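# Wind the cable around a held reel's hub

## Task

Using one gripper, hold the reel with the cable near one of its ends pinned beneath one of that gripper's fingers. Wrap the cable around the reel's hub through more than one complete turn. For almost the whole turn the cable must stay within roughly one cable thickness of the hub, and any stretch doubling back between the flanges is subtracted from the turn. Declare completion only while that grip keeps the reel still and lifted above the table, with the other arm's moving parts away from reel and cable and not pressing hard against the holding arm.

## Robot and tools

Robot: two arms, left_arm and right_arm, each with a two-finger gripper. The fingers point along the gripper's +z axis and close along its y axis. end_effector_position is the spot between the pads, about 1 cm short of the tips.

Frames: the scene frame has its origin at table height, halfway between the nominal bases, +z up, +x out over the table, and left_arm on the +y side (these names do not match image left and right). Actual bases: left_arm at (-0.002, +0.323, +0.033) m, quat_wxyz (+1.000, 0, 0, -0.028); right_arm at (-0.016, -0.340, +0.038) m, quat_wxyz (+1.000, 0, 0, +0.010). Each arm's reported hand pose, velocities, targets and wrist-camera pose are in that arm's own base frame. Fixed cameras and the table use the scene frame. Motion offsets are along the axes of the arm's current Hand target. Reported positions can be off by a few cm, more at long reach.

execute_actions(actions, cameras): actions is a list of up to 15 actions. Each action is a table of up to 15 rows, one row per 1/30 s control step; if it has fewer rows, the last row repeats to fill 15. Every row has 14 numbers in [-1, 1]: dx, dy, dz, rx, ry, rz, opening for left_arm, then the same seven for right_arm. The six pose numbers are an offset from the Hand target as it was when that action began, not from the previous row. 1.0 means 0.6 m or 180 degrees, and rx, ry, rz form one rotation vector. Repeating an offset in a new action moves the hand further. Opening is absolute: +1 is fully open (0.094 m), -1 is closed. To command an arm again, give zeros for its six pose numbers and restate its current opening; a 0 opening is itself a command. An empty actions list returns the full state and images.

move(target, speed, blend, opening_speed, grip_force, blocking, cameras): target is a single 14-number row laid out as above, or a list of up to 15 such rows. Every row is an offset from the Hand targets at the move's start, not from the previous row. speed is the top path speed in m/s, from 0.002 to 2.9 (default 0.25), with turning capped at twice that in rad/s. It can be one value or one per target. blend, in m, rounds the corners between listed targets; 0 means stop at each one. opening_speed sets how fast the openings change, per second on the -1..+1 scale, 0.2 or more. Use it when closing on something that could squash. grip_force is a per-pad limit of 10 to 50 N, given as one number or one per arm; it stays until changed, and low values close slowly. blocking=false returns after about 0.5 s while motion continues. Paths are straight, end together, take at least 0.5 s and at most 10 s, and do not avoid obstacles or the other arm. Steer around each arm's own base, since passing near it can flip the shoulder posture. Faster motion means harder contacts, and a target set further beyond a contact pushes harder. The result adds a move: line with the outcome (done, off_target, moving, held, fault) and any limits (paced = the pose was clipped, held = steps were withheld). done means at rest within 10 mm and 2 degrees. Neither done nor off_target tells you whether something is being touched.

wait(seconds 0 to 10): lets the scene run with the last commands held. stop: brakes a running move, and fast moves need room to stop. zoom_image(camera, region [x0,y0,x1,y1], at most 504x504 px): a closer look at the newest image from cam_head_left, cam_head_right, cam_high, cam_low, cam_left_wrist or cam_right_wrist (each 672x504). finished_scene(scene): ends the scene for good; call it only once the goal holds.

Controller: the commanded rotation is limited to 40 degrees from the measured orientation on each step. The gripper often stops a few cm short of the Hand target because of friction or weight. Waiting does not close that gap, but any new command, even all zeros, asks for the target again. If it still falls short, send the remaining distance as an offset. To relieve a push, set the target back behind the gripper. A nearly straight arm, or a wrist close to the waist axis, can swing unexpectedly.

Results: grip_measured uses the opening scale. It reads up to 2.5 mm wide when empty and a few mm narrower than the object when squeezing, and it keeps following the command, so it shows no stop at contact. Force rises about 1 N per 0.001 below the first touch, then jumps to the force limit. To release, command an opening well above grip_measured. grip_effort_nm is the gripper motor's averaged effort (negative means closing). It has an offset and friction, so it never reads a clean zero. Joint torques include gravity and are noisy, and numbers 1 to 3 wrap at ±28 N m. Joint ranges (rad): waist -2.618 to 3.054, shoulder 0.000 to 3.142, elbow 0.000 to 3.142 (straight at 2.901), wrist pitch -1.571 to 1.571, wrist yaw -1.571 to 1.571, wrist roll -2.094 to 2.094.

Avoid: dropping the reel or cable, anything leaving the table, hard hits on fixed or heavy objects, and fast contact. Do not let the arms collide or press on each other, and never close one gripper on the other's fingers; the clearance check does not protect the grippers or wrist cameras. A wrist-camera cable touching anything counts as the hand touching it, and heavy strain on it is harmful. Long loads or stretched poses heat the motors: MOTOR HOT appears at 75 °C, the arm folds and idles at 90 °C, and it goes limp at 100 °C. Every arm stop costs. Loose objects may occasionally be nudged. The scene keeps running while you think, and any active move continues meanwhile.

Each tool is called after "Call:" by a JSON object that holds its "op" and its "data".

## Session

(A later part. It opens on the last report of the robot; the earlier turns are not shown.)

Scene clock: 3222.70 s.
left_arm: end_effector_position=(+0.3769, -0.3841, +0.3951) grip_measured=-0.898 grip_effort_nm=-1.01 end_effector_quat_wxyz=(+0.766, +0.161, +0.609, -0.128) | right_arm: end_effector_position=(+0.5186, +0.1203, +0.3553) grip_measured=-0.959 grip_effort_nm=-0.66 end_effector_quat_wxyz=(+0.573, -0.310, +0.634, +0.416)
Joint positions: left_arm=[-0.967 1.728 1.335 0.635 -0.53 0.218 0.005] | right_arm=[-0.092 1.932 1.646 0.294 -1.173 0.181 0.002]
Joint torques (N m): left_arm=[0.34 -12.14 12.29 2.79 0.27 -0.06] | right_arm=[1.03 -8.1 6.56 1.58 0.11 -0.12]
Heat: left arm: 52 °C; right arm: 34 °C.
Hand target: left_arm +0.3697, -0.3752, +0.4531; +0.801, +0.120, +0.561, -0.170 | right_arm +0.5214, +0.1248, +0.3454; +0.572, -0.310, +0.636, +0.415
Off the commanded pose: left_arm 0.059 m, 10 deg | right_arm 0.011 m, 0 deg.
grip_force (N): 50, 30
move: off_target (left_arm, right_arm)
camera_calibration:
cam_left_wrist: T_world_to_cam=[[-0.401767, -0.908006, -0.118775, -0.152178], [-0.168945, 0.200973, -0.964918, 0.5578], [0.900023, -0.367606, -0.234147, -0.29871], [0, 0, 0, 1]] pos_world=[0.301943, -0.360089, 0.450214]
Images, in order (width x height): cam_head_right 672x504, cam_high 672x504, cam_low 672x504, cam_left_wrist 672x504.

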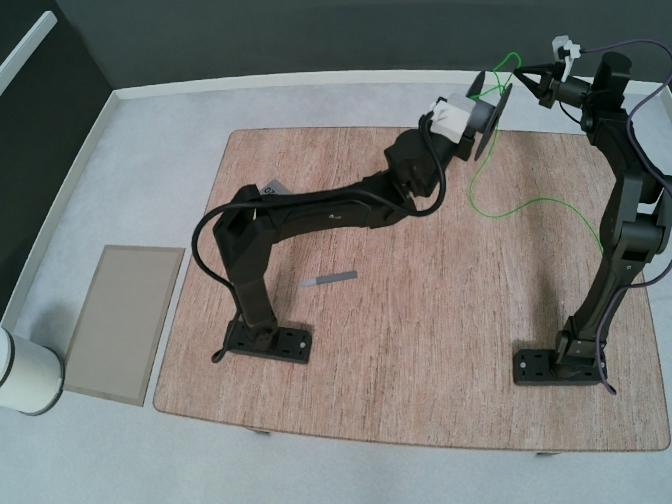

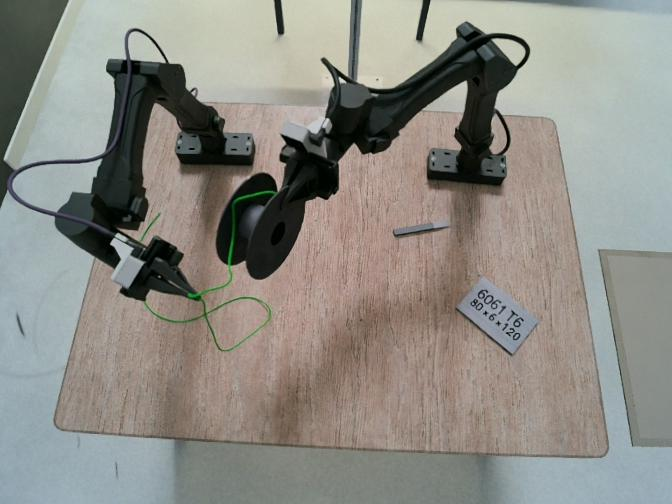

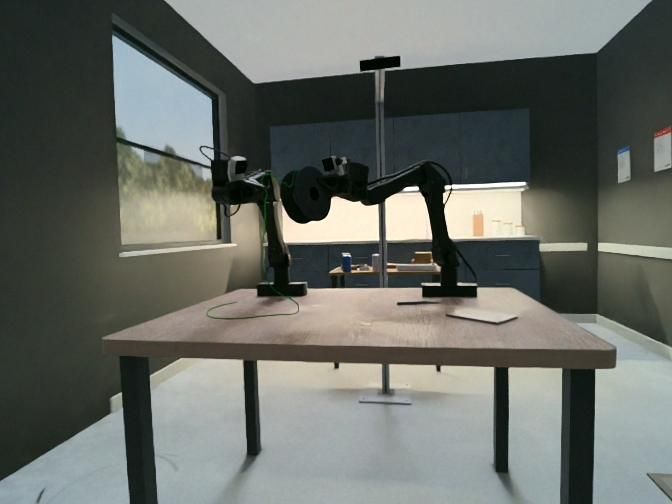

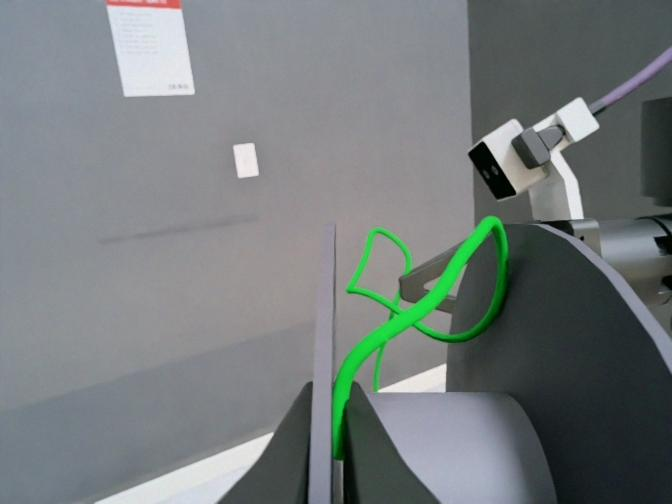

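Call:
{"op": "move", "data": {"target": [0,0,0,0,0,0,-1.0,0.2200,0.0038,0.0200,0,0,-0.0556,-0.97], "speed": 0.12, "cameras": ["cam_left_wrist","cam_low","cam_head_right","cam_high"]}}

Call:
{"op": "zoom_image", "data": {"camera": "cam_high", "region": [180, 140, 400, 320]}}

Call:
{"op": "zoom_image", "data": {"camera": "cam_head_right", "region": [400, 0, 600, 200]}}

Call:
{"op": "zoom_image", "data": {"camera": "cam_low", "region": [230, 140, 390, 300]}}

Scene clock: 3243.13 s.
left_arm: end_effector_position=(+0.3769, -0.3842, +0.3948) grip_measured=-0.898 grip_effort_nm=-1.02 end_effector_quat_wxyz=(+0.766, +0.162, +0.609, -0.128) | right_arm: end_effector_position=(+0.5049, +0.1442, +0.2237) grip_measured=-0.959 grip_effort_nm=-0.66 end_effector_quat_wxyz=(+0.608, -0.367, +0.603, +0.363)
Joint positions: left_arm=[-0.967 1.728 1.335 0.634 -0.53 0.218 0.005] | right_arm=[-0.039 2.027 1.231 0.803 -1.124 0 0.002]
Joint torques (N m): left_arm=[0.35 -12.16 12.21 2.8 0.29 -0.09] | right_arm=[0.68 -7.98 5.72 1.62 0.08 0]
Heat: left arm: 52 °C; right arm: 33 °C.
Hand target: left_arm +0.3697, -0.3752, +0.4531; +0.801, +0.120, +0.561, -0.170 | right_arm +0.5048, +0.1471, +0.2157; +0.606, -0.364, +0.607, +0.364
Off the commanded pose: left_arm 0.059 m, 10 deg | right_arm 0.008 m, 1 deg.
grip_force (N): 50, 30
move: off_target (left_arm)
camera_calibration:
cam_left_wrist: T_world_to_cam=[[-0.40185, -0.907871, -0.119526, -0.151841], [-0.169857, 0.202166, -0.964509, 0.558162], [0.899814, -0.367286, -0.235449, -0.298118], [0, 0, 0, 1]] pos_world=[0.302042, -0.360188, 0.450012]
Images, in order (width x height): cam_head_right 672x504, cam_high 672x504, cam_low 672x504, cam_left_wrist 672x504.

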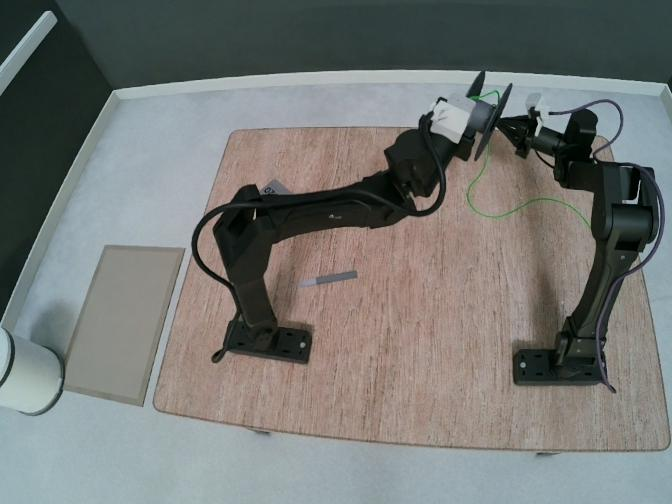

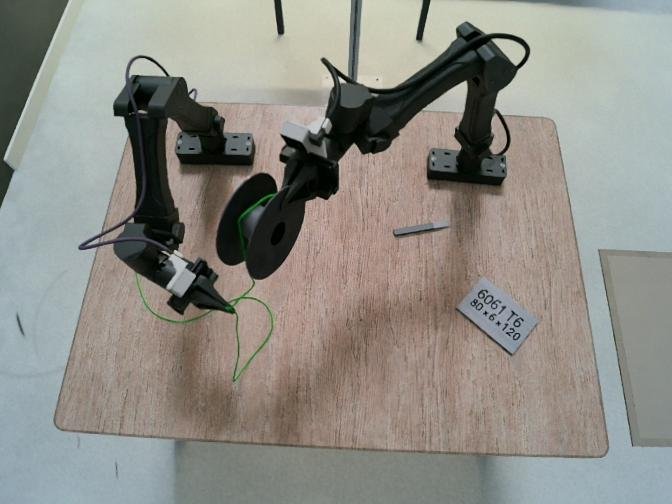

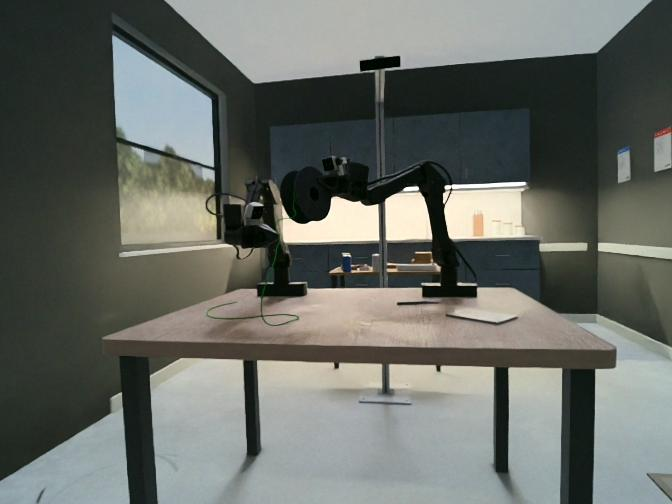

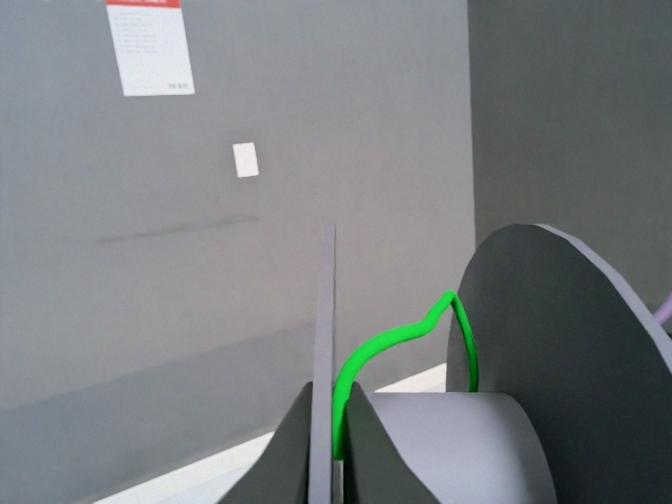

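Scaled by 2.291 from the camera's 672x504 image, which has a finer 960x720 frame.

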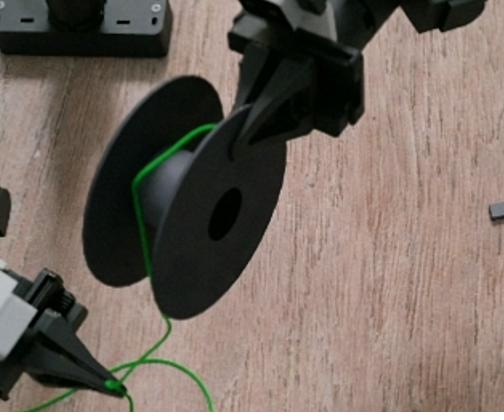

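Scaled by 2.520 from the camera's 672x504 image, which has a finer 960x720 frame.

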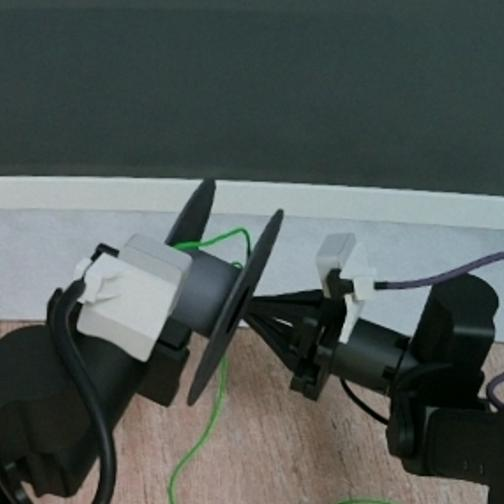

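Scaled by 3.150 from the camera's 672x504 image, which has a finer 960x720 frame.

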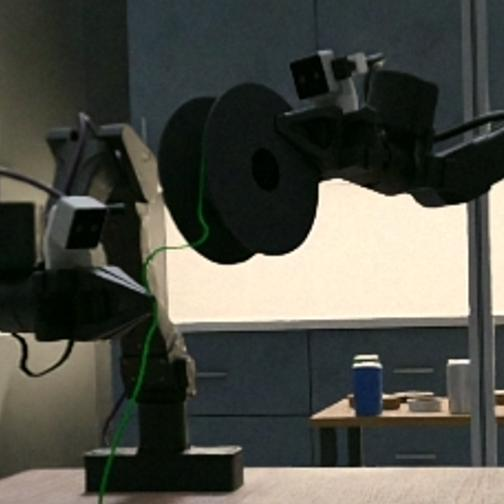

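Call:
{"op": "move", "data": {"target": [0,0,0,0,0,0,-1.0,0,0,0.02,0,0,0,-0.6], "speed": 0.05, "cameras": ["cam_right_wrist","cam_low","cam_left_wrist"]}}

Call:
{"op": "zoom_image", "data": {"camera": "cam_low", "region": [230, 140, 390, 340]}}

Scene clock: 3289.20 s.
left_arm: end_effector_position=(+0.3769, -0.3843, +0.3948) grip_measured=-0.898 grip_effort_nm=-1.02 end_effector_quat_wxyz=(+0.766, +0.162, +0.609, -0.128) | right_arm: end_effector_position=(+0.5066, +0.1554, +0.2164) grip_measured=-0.602 grip_effort_nm=0.11 end_effector_quat_wxyz=(+0.603, -0.364, +0.608, +0.367)
Joint positions: left_arm=[-0.967 1.728 1.335 0.634 -0.53 0.218 0.005] | right_arm=[-0.012 2.042 1.231 0.804 -1.098 0 0.019]
Joint torques (N m): left_arm=[0.53 -12.22 12.14 2.82 0.3 -0.08] | right_arm=[0.73 -8.01 8.12 1.57 0.12 -0.02]
Heat: left arm: 54 °C; right arm: 32 °C.
Hand target: left_arm +0.3697, -0.3753, +0.4531; +0.801, +0.120, +0.561, -0.170 | right_arm +0.5104, +0.1577, +0.2157; +0.606, -0.364, +0.607, +0.364
Off the commanded pose: left_arm 0.059 m, 10 deg | right_arm 0.005 m, 0 deg.
grip_force (N): 50, 30
move: off_target (left_arm)
camera_calibration:
cam_left_wrist: T_world_to_cam=[[-0.402148, -0.907726, -0.119626, -0.151654], [-0.169662, 0.202275, -0.96452, 0.558147], [0.899718, -0.367584, -0.235351, -0.298241], [0, 0, 0, 1]] pos_world=[0.302041, -0.360188, 0.450012]
cam_right_wrist: T_world_to_cam=[[0.879048, -0.476567, -0.0125929, -0.370517], [-0.217829, -0.378018, -0.899807, 0.399054], [0.424058, 0.793717, -0.436106, -0.155427], [0, 0, 0, 1]] pos_world=[0.478538, 0.0976377, 0.286623]
Images, in order (width x height): cam_low 672x504, cam_left_wrist 672x504, cam_right_wrist 672x504.

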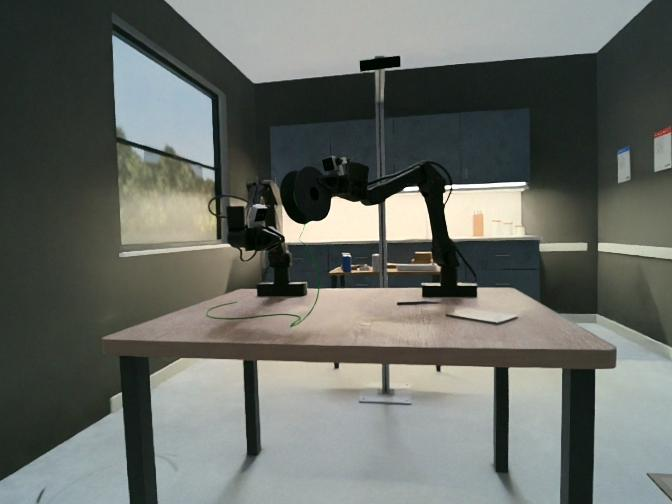

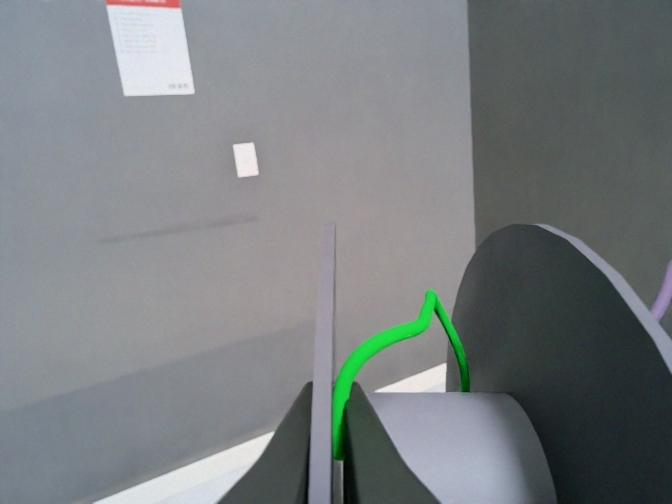

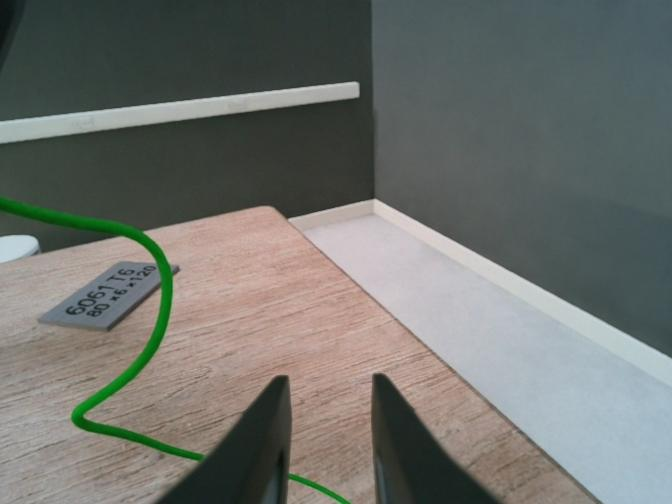

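Scaled by 2.520 from the camera's 672x504 image, which has a finer 960x720 frame.

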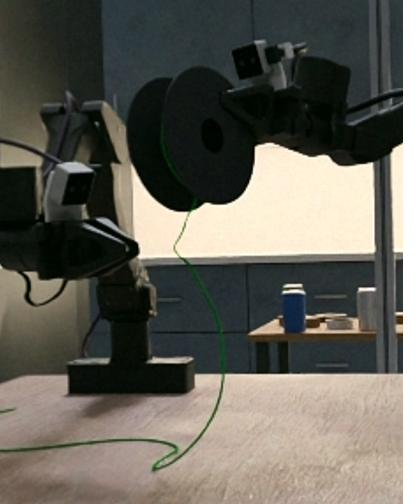

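Call:
{"op": "move", "data": {"target": [0,0,0,0,0,0,-1.0,0.1728,0.0663,-0.0450,0,0,-0.2778,0.3], "speed": 0.12, "cameras": ["cam_right_wrist"]}}

Scene clock: 3363.77 s.
left_arm: end_effector_position=(+0.3769, -0.3842, +0.3948) grip_measured=-0.898 grip_effort_nm=-1.02 end_effector_quat_wxyz=(+0.766, +0.162, +0.609, -0.128) | right_arm: end_effector_position=(+0.4649, +0.1558, +0.1191) grip_measured=+0.298 grip_effort_nm=0.11 end_effector_quat_wxyz=(+0.704, -0.587, +0.393, +0.074)
Joint positions: left_arm=[-0.967 1.728 1.335 0.634 -0.53 0.218 0.005] | right_arm=[-0.012 2.201 0.954 1.251 -1.097 -0.873 0.061]
Joint torques (N m): left_arm=[0.43 -12.11 12.21 2.82 0.28 -0.04] | right_arm=[-0.69 -7.45 3.86 1.71 -0.08 -0.01]
Heat: left arm: 54 °C; right arm: 33 °C.
Hand target: left_arm +0.3697, -0.3752, +0.4531; +0.801, +0.120, +0.561, -0.170 | right_arm +0.4626, +0.1524, +0.1122; +0.703, -0.587, +0.396, +0.073
Off the commanded pose: left_arm 0.059 m, 10 deg | right_arm 0.008 m, 0 deg.
grip_force (N): 50, 30
move: off_target (left_arm)
camera_calibration:
cam_right_wrist: T_world_to_cam=[[0.564432, -0.31309, 0.7638, -0.306572], [0.404057, -0.702069, -0.586376, 0.0265693], [0.719829, 0.639588, -0.269764, -0.313828], [0, 0, 0, 1]] pos_world=[0.388206, 0.12339, 0.16508]
Images, in order (width x height): cam_right_wrist 672x504.

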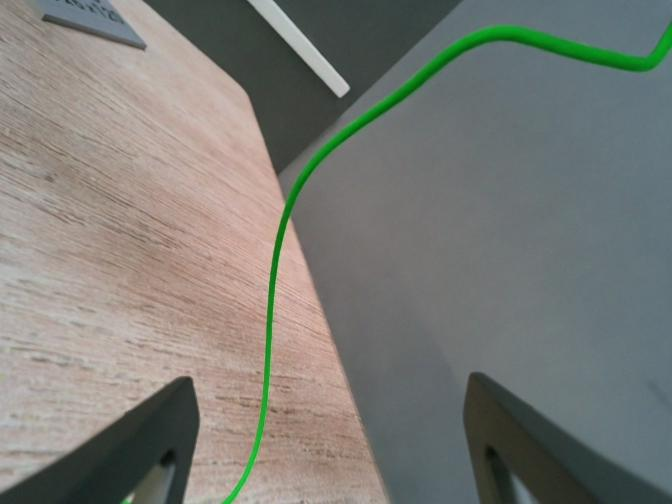

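Call:
{"op": "zoom_image", "data": {"camera": "cam_right_wrist", "region": [200, 180, 400, 440]}}

Scaled by 1.938 from the camera's 672x504 image, which has a finer 960x720 frame.

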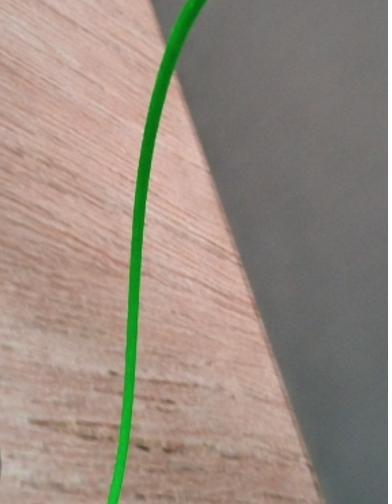

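Call:
{"op": "move", "data": {"target": [0,0,0,0,0,0,-1.0,0.0248,0.0358,0.1667,0,0,0,0.3], "speed": 0.1, "cameras": ["cam_right_wrist"]}}

Scene clock: 3406.43 s.
left_arm: end_effector_position=(+0.3769, -0.3842, +0.3948) grip_measured=-0.898 grip_effort_nm=-1.02 end_effector_quat_wxyz=(+0.766, +0.162, +0.609, -0.128) | right_arm: end_effector_position=(+0.5013, +0.2401, +0.0866) grip_measured=+0.298 grip_effort_nm=0.11 end_effector_quat_wxyz=(+0.702, -0.588, +0.396, +0.077)
Joint positions: left_arm=[-0.967 1.728 1.335 0.634 -0.53 0.218 0.005] | right_arm=[0.188 2.398 1.177 1.214 -0.899 -0.874 0.061]
Joint torques (N m): left_arm=[0.43 -12.25 12.15 2.79 0.26 -0.05] | right_arm=[0.09 -8.72 7.64 1.58 0.1 0.03]
Heat: left arm: 55 °C; right arm: 30 °C.
Hand target: left_arm +0.3697, -0.3752, +0.4531; +0.801, +0.120, +0.561, -0.170 | right_arm +0.5075, +0.2417, +0.0859; +0.703, -0.586, +0.396, +0.073
Off the commanded pose: left_arm 0.059 m, 10 deg | right_arm 0.006 m, 0 deg.
grip_force (N): 50, 30
move: off_target (left_arm)
camera_calibration:
cam_right_wrist: T_world_to_cam=[[0.571602, -0.310452, 0.759533, -0.279711], [0.400752, -0.70212, -0.588579, 0.0538758], [0.716009, 0.640818, -0.276918, -0.400425], [0, 0, 0, 1]] pos_world=[0.425, 0.20759, 0.133275]
Images, in order (width x height): cam_right_wrist 672x504.

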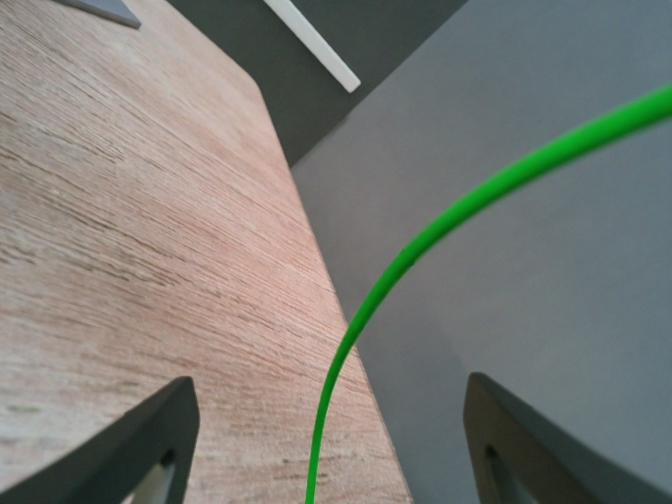

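Call:
{"op": "move", "data": {"target": [[0,0,0,0,0,0,-1.0,0.0,-0.0067,0.0417,0,0,0,0.3],[0,0,0,0,0,0,-1.0,0.0,-0.0067,0.0417,0,0,0,-0.97]], "speed": 0.08, "cameras": ["cam_right_wrist"]}}

Scene clock: 3423.97 s.
left_arm: end_effector_position=(+0.3769, -0.3842, +0.3948) grip_measured=-0.898 grip_effort_nm=-1.02 end_effector_quat_wxyz=(+0.766, +0.162, +0.609, -0.128) | right_arm: end_effector_position=(+0.5160, +0.2598, +0.0896) grip_measured=-0.948 grip_effort_nm=-0.62 end_effector_quat_wxyz=(+0.702, -0.587, +0.396, +0.076)
Joint positions: left_arm=[-0.967 1.728 1.335 0.634 -0.53 0.218 0.005] | right_arm=[0.226 2.429 1.27 1.153 -0.859 -0.874 0.002]
Joint torques (N m): left_arm=[0.27 -12.19 12.29 2.79 0.28 -0.05] | right_arm=[0.32 -8.95 8.2 1.58 0.08 0.02]
Heat: left arm: 55 °C; right arm: 31 °C.
Hand target: left_arm +0.3697, -0.3752, +0.4531; +0.801, +0.120, +0.561, -0.170 | right_arm +0.5215, +0.2627, +0.0889; +0.703, -0.587, +0.396, +0.073
Off the commanded pose: left_arm 0.059 m, 10 deg | right_arm 0.006 m, 0 deg.
grip_force (N): 50, 30
move: off_target (left_arm)
camera_calibration:
cam_right_wrist: T_world_to_cam=[[0.570564, -0.311657, 0.75982, -0.283435], [0.399369, -0.703139, -0.588303, 0.0646342], [0.717608, 0.639113, -0.27672, -0.423205], [0, 0, 0, 1]] pos_world=[0.439601, 0.227588, 0.136275]
Images, in order (width x height): cam_right_wrist 672x504.

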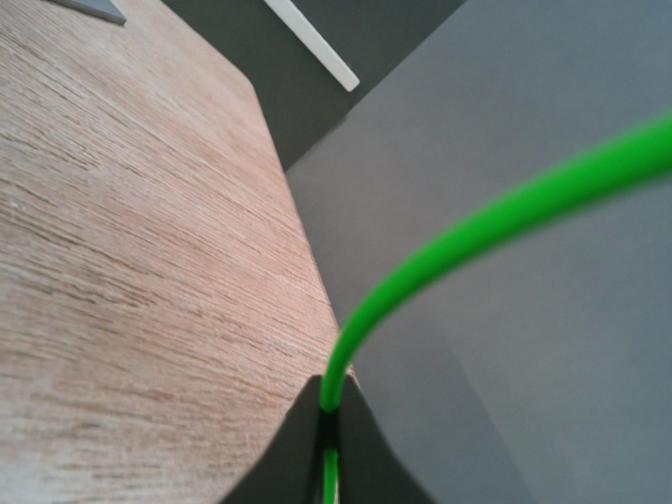

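Call:
{"op": "move", "data": {"target": [[0,0,0,0,0,0,-1.0,-0.0727,0.0705,-0.1980,0,0,0.2778,-0.97],[0,0,0,0,0,0,-1.0,-0.2578,0.0820,-0.2762,0,0,0.4444,-0.97],[0,0,0,0,0,0,-1.0,-0.4692,0.0243,-0.3185,0,0,0.6111,-0.97],[0,0,0,0,0,0,-1.0,-0.6442,-0.1973,-0.3443,0,0,0.75,-0.97]], "speed": 0.18, "blend": [0.03,0.03,0.03,0], "cameras": ["cam_left_wrist","cam_low","cam_head_right","cam_high"]}}

Call:
{"op": "zoom_image", "data": {"camera": "cam_high", "region": [180, 140, 400, 320]}}

Call:
{"op": "zoom_image", "data": {"camera": "cam_head_right", "region": [400, 0, 600, 200]}}

Call:
{"op": "zoom_image", "data": {"camera": "cam_low", "region": [230, 120, 390, 280]}}

Scene clock: 3484.07 s.
left_arm: end_effector_position=(+0.3767, -0.3846, +0.3947) grip_measured=-0.898 grip_effort_nm=-1.02 end_effector_quat_wxyz=(+0.766, +0.162, +0.609, -0.128) | right_arm: end_effector_position=(+0.2347, +0.1856, +0.4125) grip_measured=-0.949 grip_effort_nm=-0.66 end_effector_quat_wxyz=(+0.191, +0.154, +0.698, +0.672)
Joint positions: left_arm=[-0.967 1.728 1.335 0.633 -0.528 0.218 0.005] | right_arm=[0.172 0.868 1.033 -0.203 -0.904 1.481 0.002]
Joint torques (N m): left_arm=[0.38 -12.12 12.12 2.81 0.25 -0.08] | right_arm=[-0.53 -0.69 11.07 1.69 -0.21 0.01]
Heat: left arm: 55 °C; right arm: 32 °C.
Hand target: left_arm +0.3697, -0.3753, +0.4530; +0.801, +0.120, +0.561, -0.170 | right_arm +0.2303, +0.1842, +0.4283; +0.201, +0.141, +0.693, +0.677
Off the commanded pose: left_arm 0.059 m, 10 deg | right_arm 0.016 m, 2 deg.
grip_force (N): 50, 30
move: off_target (left_arm, right_arm)
camera_calibration:
cam_left_wrist: T_world_to_cam=[[-0.403874, -0.906883, -0.120206, -0.150803], [-0.169159, 0.203167, -0.964421, 0.558198], [0.899039, -0.36917, -0.235461, -0.298563], [0, 0, 0, 1]] pos_world=[0.301938, -0.360388, 0.449911]
Images, in order (width x height): cam_head_right 672x504, cam_high 672x504, cam_low 672x504, cam_left_wrist 672x504.

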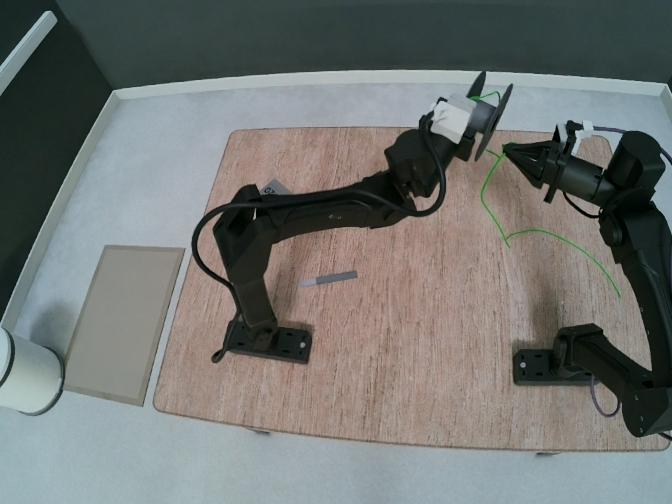

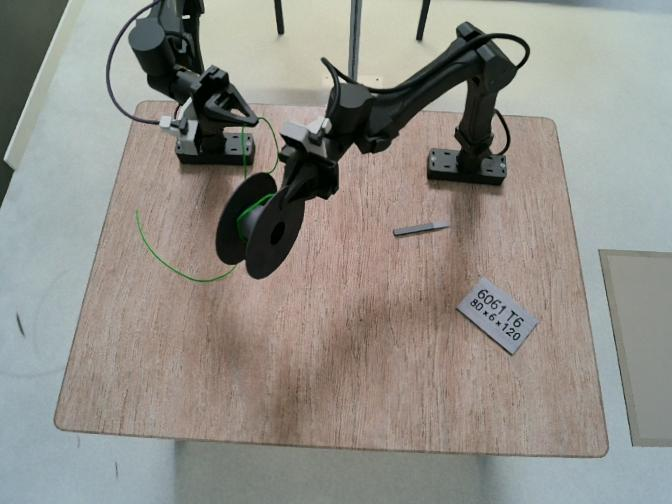

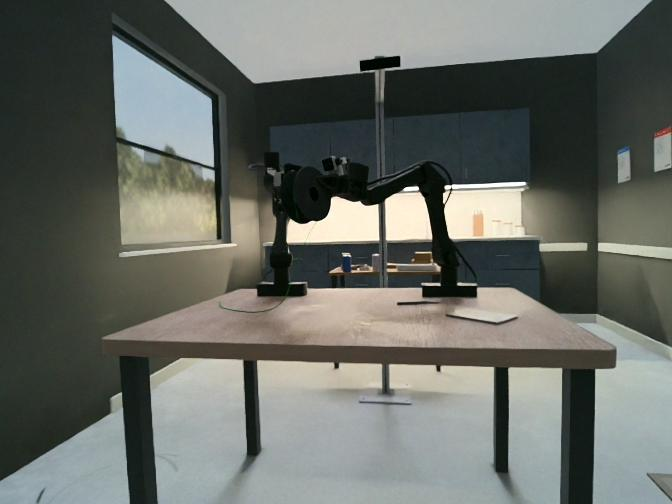

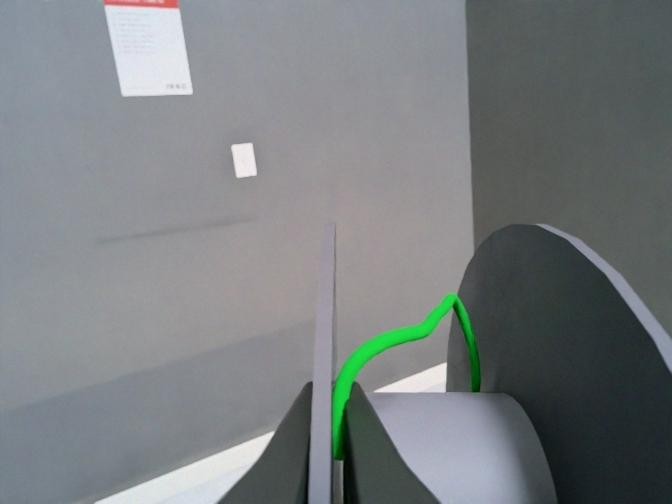

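Scaled by 2.291 from the camera's 672x504 image, which has a finer 960x720 frame.

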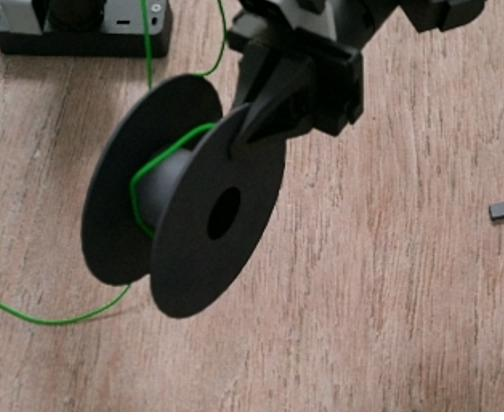

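Scaled by 2.520 from the camera's 672x504 image, which has a finer 960x720 frame.

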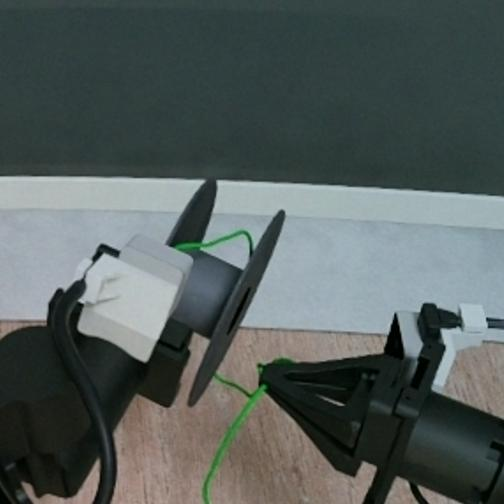

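Scaled by 3.150 from the camera's 672x504 image, which has a finer 960x720 frame.

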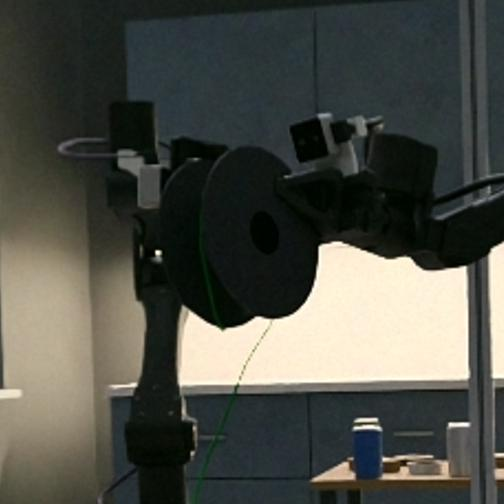

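Call:
{"op": "move", "data": {"target": [[0,0,0,0,0,0,-1.0,-0.1299,0.1406,0.0111,-0.0556,0.0049,0.1108,-0.97],[0,0,0,0,0,0,-1.0,-0.1993,0.1686,0.0170,-0.0556,0.0049,0.1108,-0.97],[0,0,0,0,0,0,-1.0,-0.2823,0.1635,0.0427,-0.0556,0.0049,0.1108,-0.97]], "speed": 0.14, "blend": [0.03,0.03,0], "cameras": ["cam_left_wrist","cam_low","cam_head_right","cam_high"]}}

Call:
{"op": "zoom_image", "data": {"camera": "cam_high", "region": [180, 140, 400, 320]}}

Call:
{"op": "zoom_image", "data": {"camera": "cam_head_right", "region": [400, 0, 600, 200]}}

Call:
{"op": "zoom_image", "data": {"camera": "cam_low", "region": [230, 100, 390, 260]}}

Scene clock: 3526.17 s.
left_arm: end_effector_position=(+0.3762, -0.3853, +0.3994) grip_measured=-0.898 grip_effort_nm=-1.02 end_effector_quat_wxyz=(+0.768, +0.161, +0.605, -0.133) | right_arm: end_effector_position=(+0.3896, +0.1336, +0.5250) grip_measured=-0.949 grip_effort_nm=-0.66 end_effector_quat_wxyz=(+0.084, +0.259, +0.615, +0.740)
Joint positions: left_arm=[-0.967 1.728 1.344 0.635 -0.522 0.216 0.005] | right_arm=[-0.079 1.515 1.705 0.067 -1.126 2.089 0.002]
Joint torques (N m): left_arm=[0.35 -12.04 11.73 2.74 0.23 -0.07] | right_arm=[-0.65 -5.24 10.59 1.5 0.01 0.02]
Heat: left arm: 55 °C; right arm: 32 °C.
Hand target: left_arm +0.3697, -0.3752, +0.4531; +0.801, +0.119, +0.561, -0.170 | right_arm +0.3837, +0.1316, +0.5408; +0.087, +0.236, +0.598, +0.761
Off the commanded pose: left_arm 0.055 m, 9 deg | right_arm 0.017 m, 4 deg.
joint sent to its limit (right arm) — joint 6 (wrist roll), upper limit. The joint targets are off in orientation, not in position.
grip_force (N): 50, 30
move: off_target (left_arm, right_arm); blend cut to 0.0225 m at target 1, 0.0225 m at target 2
camera_calibration:
cam_left_wrist: T_world_to_cam=[[-0.408528, -0.905573, -0.114202, -0.151327], [-0.161952, 0.195051, -0.96733, 0.558127], [0.898263, -0.376686, -0.226343, -0.303438], [0, 0, 0, 1]] pos_world=[0.301136, -0.360202, 0.453929]
Images, in order (width x height): cam_head_right 672x504, cam_high 672x504, cam_low 672x504, cam_left_wrist 672x504.

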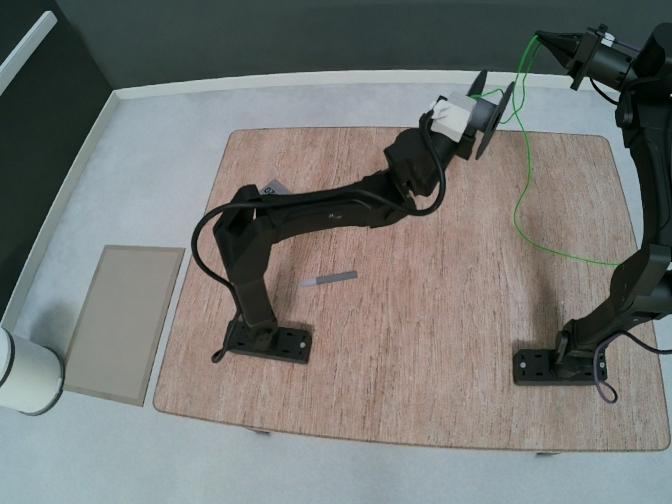

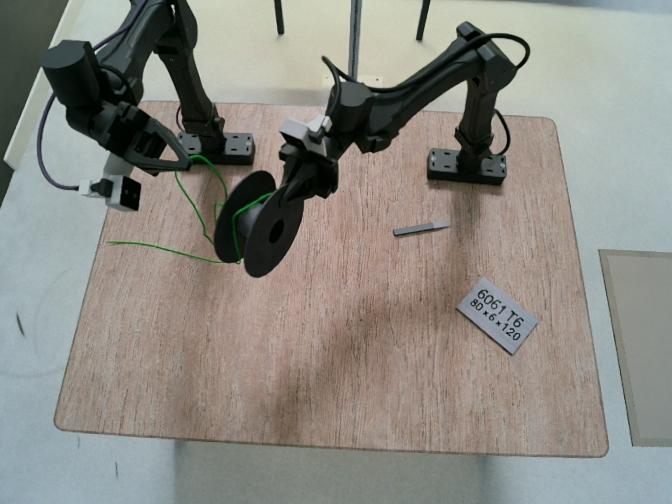

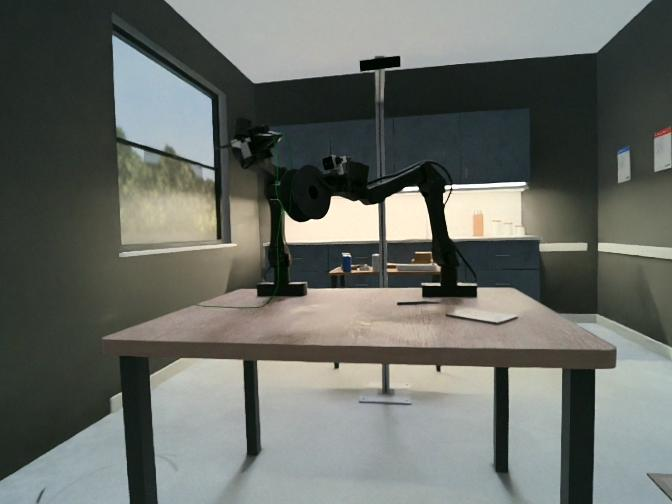

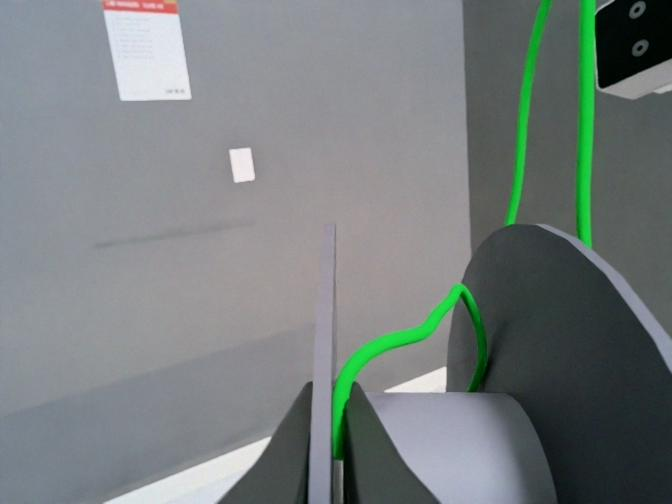

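Scaled by 2.291 from the camera's 672x504 image, which has a finer 960x720 frame.

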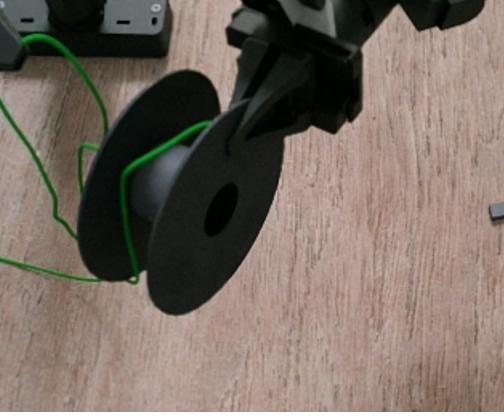

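Scaled by 2.520 from the camera's 672x504 image, which has a finer 960x720 frame.

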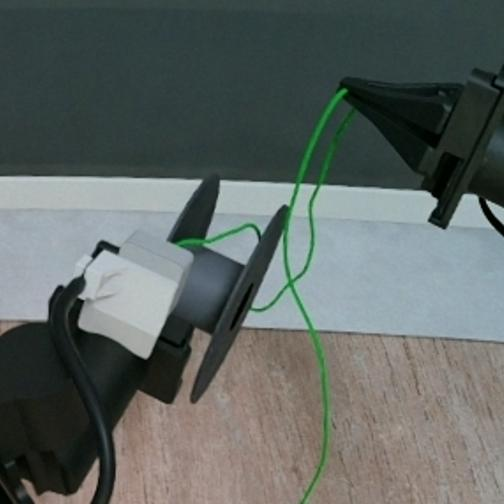

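Scaled by 3.150 from the camera's 672x504 image, which has a finer 960x720 frame.

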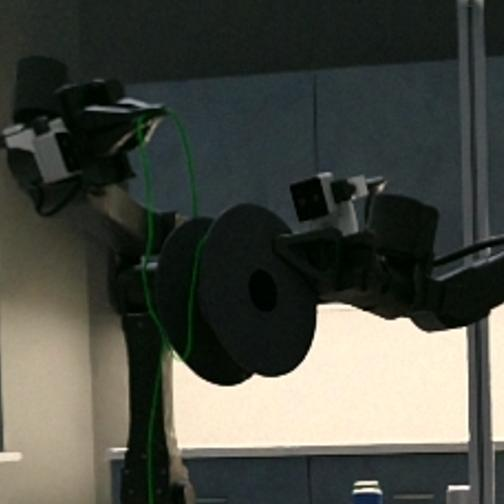

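Call:
{"op": "move", "data": {"target": [[0,0,0,0,0,0,-1.0,0.1370,-0.0678,-0.0373,0.0537,-0.0144,0,-0.97],[0,0,0,0,0,0,-1.0,0.2113,-0.2405,-0.0757,0.0556,-0.0049,-0.1108,-0.97],[0,0,0,0,0,0,-1.0,0.1463,-0.5153,-0.0992,0.0565,0.0074,-0.2494,-0.97],[0,0,0,0,0,0,-1.0,-0.0198,-0.7210,-0.0097,0.0552,0.0228,-0.4155,-0.97],[0,0,0,0,0,0,-1.0,-0.2515,-0.7493,0.0348,0.0509,0.0390,-0.5817,-0.97]], "speed": 0.2, "blend": [0.03,0.03,0.03,0.03,0], "cameras": ["cam_left_wrist","cam_low","cam_head_right","cam_right_wrist"]}}

Call:
{"op": "zoom_image", "data": {"camera": "cam_low", "region": [230, 130, 390, 300]}}

Scene clock: 3679.60 s.
left_arm: end_effector_position=(+0.3762, -0.3854, +0.3989) grip_measured=-0.898 grip_effort_nm=-1.02 end_effector_quat_wxyz=(+0.767, +0.162, +0.606, -0.132) | right_arm: end_effector_position=(+0.4534, +0.2091, +0.0776) grip_measured=-0.949 grip_effort_nm=-0.66 end_effector_quat_wxyz=(+0.602, -0.359, +0.612, +0.367)
Joint positions: left_arm=[-0.967 1.728 1.344 0.632 -0.522 0.216 0.005] | right_arm=[0.133 2.325 0.923 1.391 -0.944 0.008 0.002]
Joint torques (N m): left_arm=[0.23 -11.9 11.73 2.78 0.21 -0.07] | right_arm=[-0.62 -7.68 6.23 1.59 -0.1 -0.15]
Heat: left arm: 55 °C; right arm: 33 °C.
Hand target: left_arm +0.3697, -0.3752, +0.4531; +0.801, +0.120, +0.561, -0.170 | right_arm +0.4579, +0.2079, +0.0782; +0.606, -0.364, +0.606, +0.363
Off the commanded pose: left_arm 0.056 m, 9 deg | right_arm 0.005 m, 1 deg.
grip_force (N): 50, 30
move: off_target (left_arm)
camera_calibration:
cam_left_wrist: T_world_to_cam=[[-0.408682, -0.905356, -0.115368, -0.150806], [-0.163238, 0.196877, -0.966743, 0.558683], [0.89796, -0.376258, -0.228248, -0.30265], [0, 0, 0, 1]] pos_world=[0.301334, -0.3604, 0.453626]
cam_right_wrist: T_world_to_cam=[[0.874559, -0.48433, -0.0238695, -0.295359], [-0.231519, -0.373791, -0.898153, 0.288098], [0.426081, 0.791015, -0.439035, -0.236157], [0, 0, 0, 1]] pos_world=[0.425631, 0.15144, 0.148025]
Images, in order (width x height): cam_head_right 672x504, cam_low 672x504, cam_left_wrist 672x504, cam_right_wrist 672x504.

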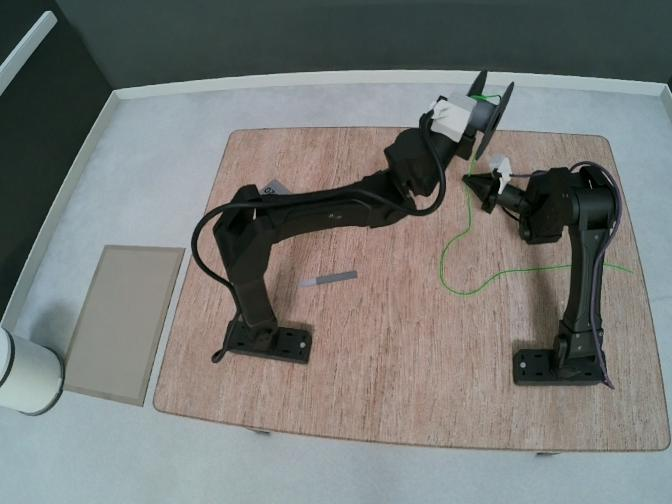

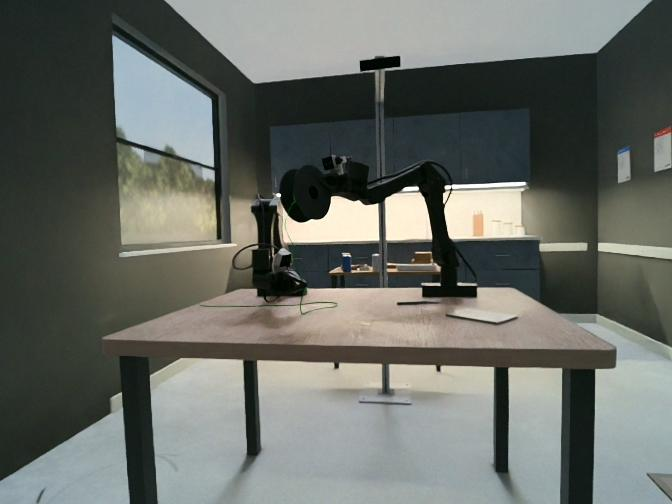

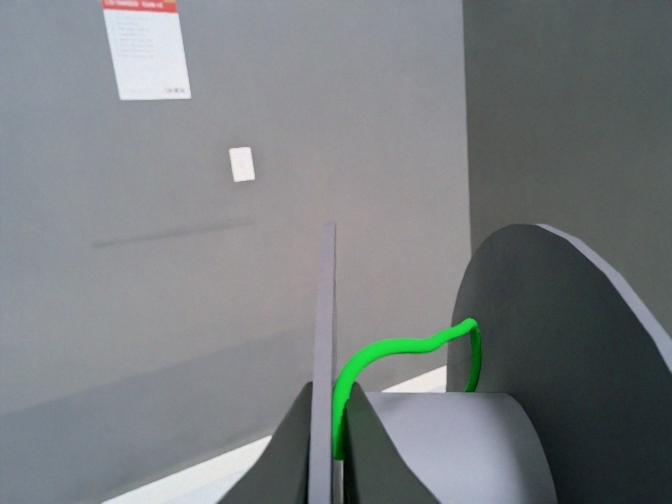

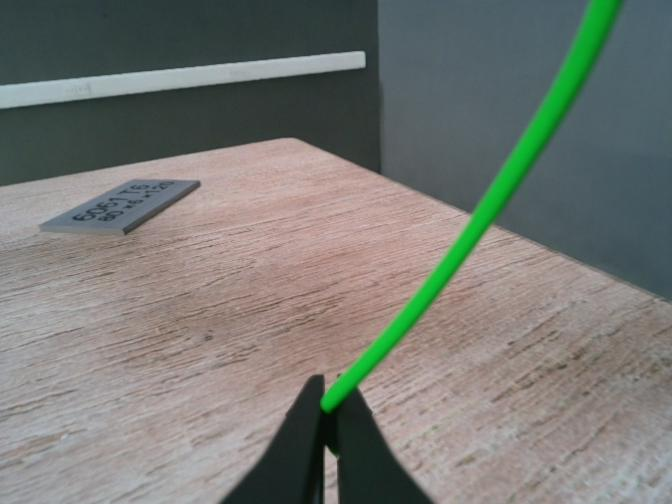

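Scaled by 2.965 from the camera's 672x504 image, which has a finer 960x720 frame.

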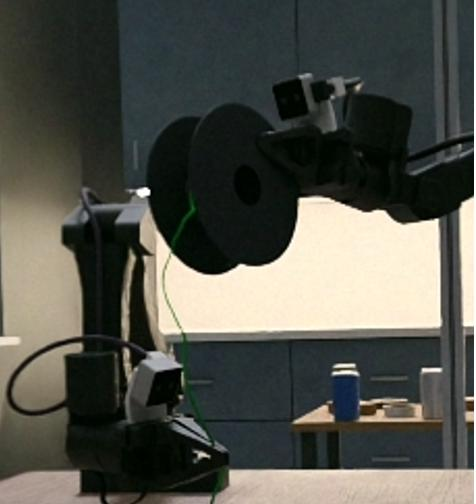

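Call:
{"op": "move", "data": {"target": [0,0,0,0,0,0,-1.0,0.0305,-0.1808,0.0083,0,0,0,-0.97], "speed": 0.12, "cameras": ["cam_left_wrist","cam_low"]}}

Call:
{"op": "zoom_image", "data": {"camera": "cam_low", "region": [230, 130, 390, 300]}}

Scene clock: 3738.43 s.
left_arm: end_effector_position=(+0.3762, -0.3854, +0.3988) grip_measured=-0.898 grip_effort_nm=-1.02 end_effector_quat_wxyz=(+0.767, +0.162, +0.606, -0.132) | right_arm: end_effector_position=(+0.5517, +0.1633, +0.0611) grip_measured=-0.949 grip_effort_nm=-0.66 end_effector_quat_wxyz=(+0.604, -0.359, +0.610, +0.366)
Joint positions: left_arm=[-0.967 1.728 1.344 0.632 -0.522 0.216 0.005] | right_arm=[0.007 2.568 1.414 1.147 -1.069 0.007 0.002]
Joint torques (N m): left_arm=[0.38 -11.96 11.69 2.8 0.22 -0.08] | right_arm=[-0.31 -9.42 8.21 1.49 -0.1 -0.08]
Heat: left arm: 56 °C; right arm: 33 °C.
Hand target: left_arm +0.3697, -0.3752, +0.4531; +0.801, +0.119, +0.561, -0.170 | right_arm +0.5560, +0.1613, +0.0600; +0.606, -0.364, +0.606, +0.364
Off the commanded pose: left_arm 0.056 m, 9 deg | right_arm 0.005 m, 1 deg.
grip_force (N): 50, 30
move: off_target (left_arm)
camera_calibration:
cam_left_wrist: T_world_to_cam=[[-0.408692, -0.905331, -0.115528, -0.150733], [-0.163465, 0.197146, -0.96665, 0.558709], [0.897915, -0.376177, -0.228561, -0.302488], [0, 0, 0, 1]] pos_world=[0.301334, -0.360399, 0.453525]
Images, in order (width x height): cam_low 672x504, cam_left_wrist 672x504.

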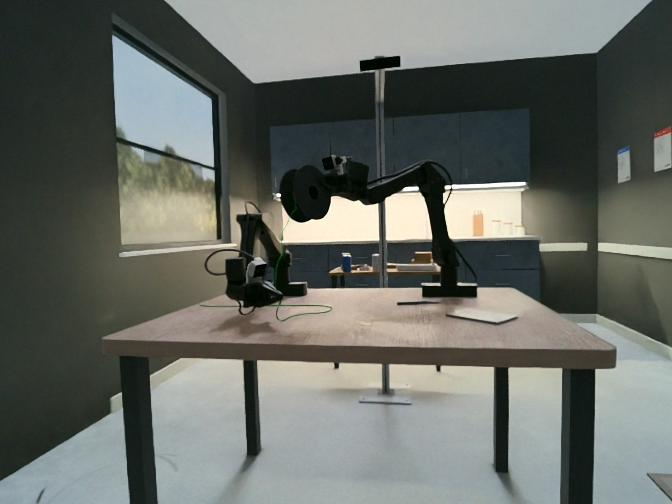

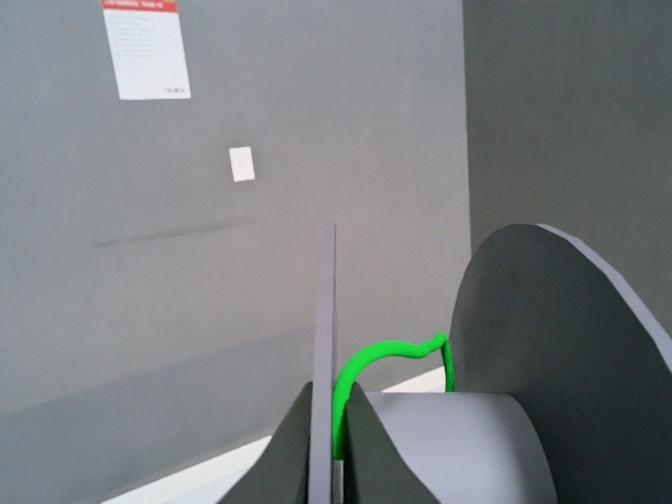

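Scaled by 2.965 from the camera's 672x504 image, which has a finer 960x720 frame.

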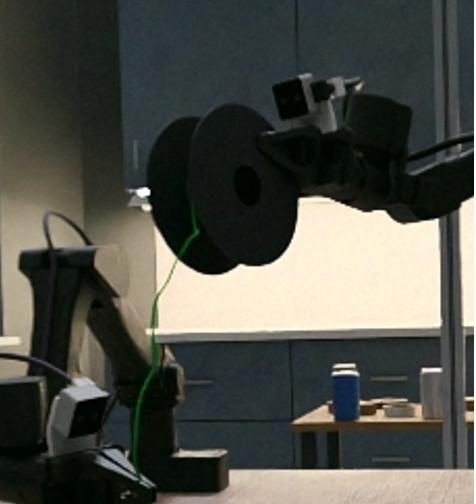

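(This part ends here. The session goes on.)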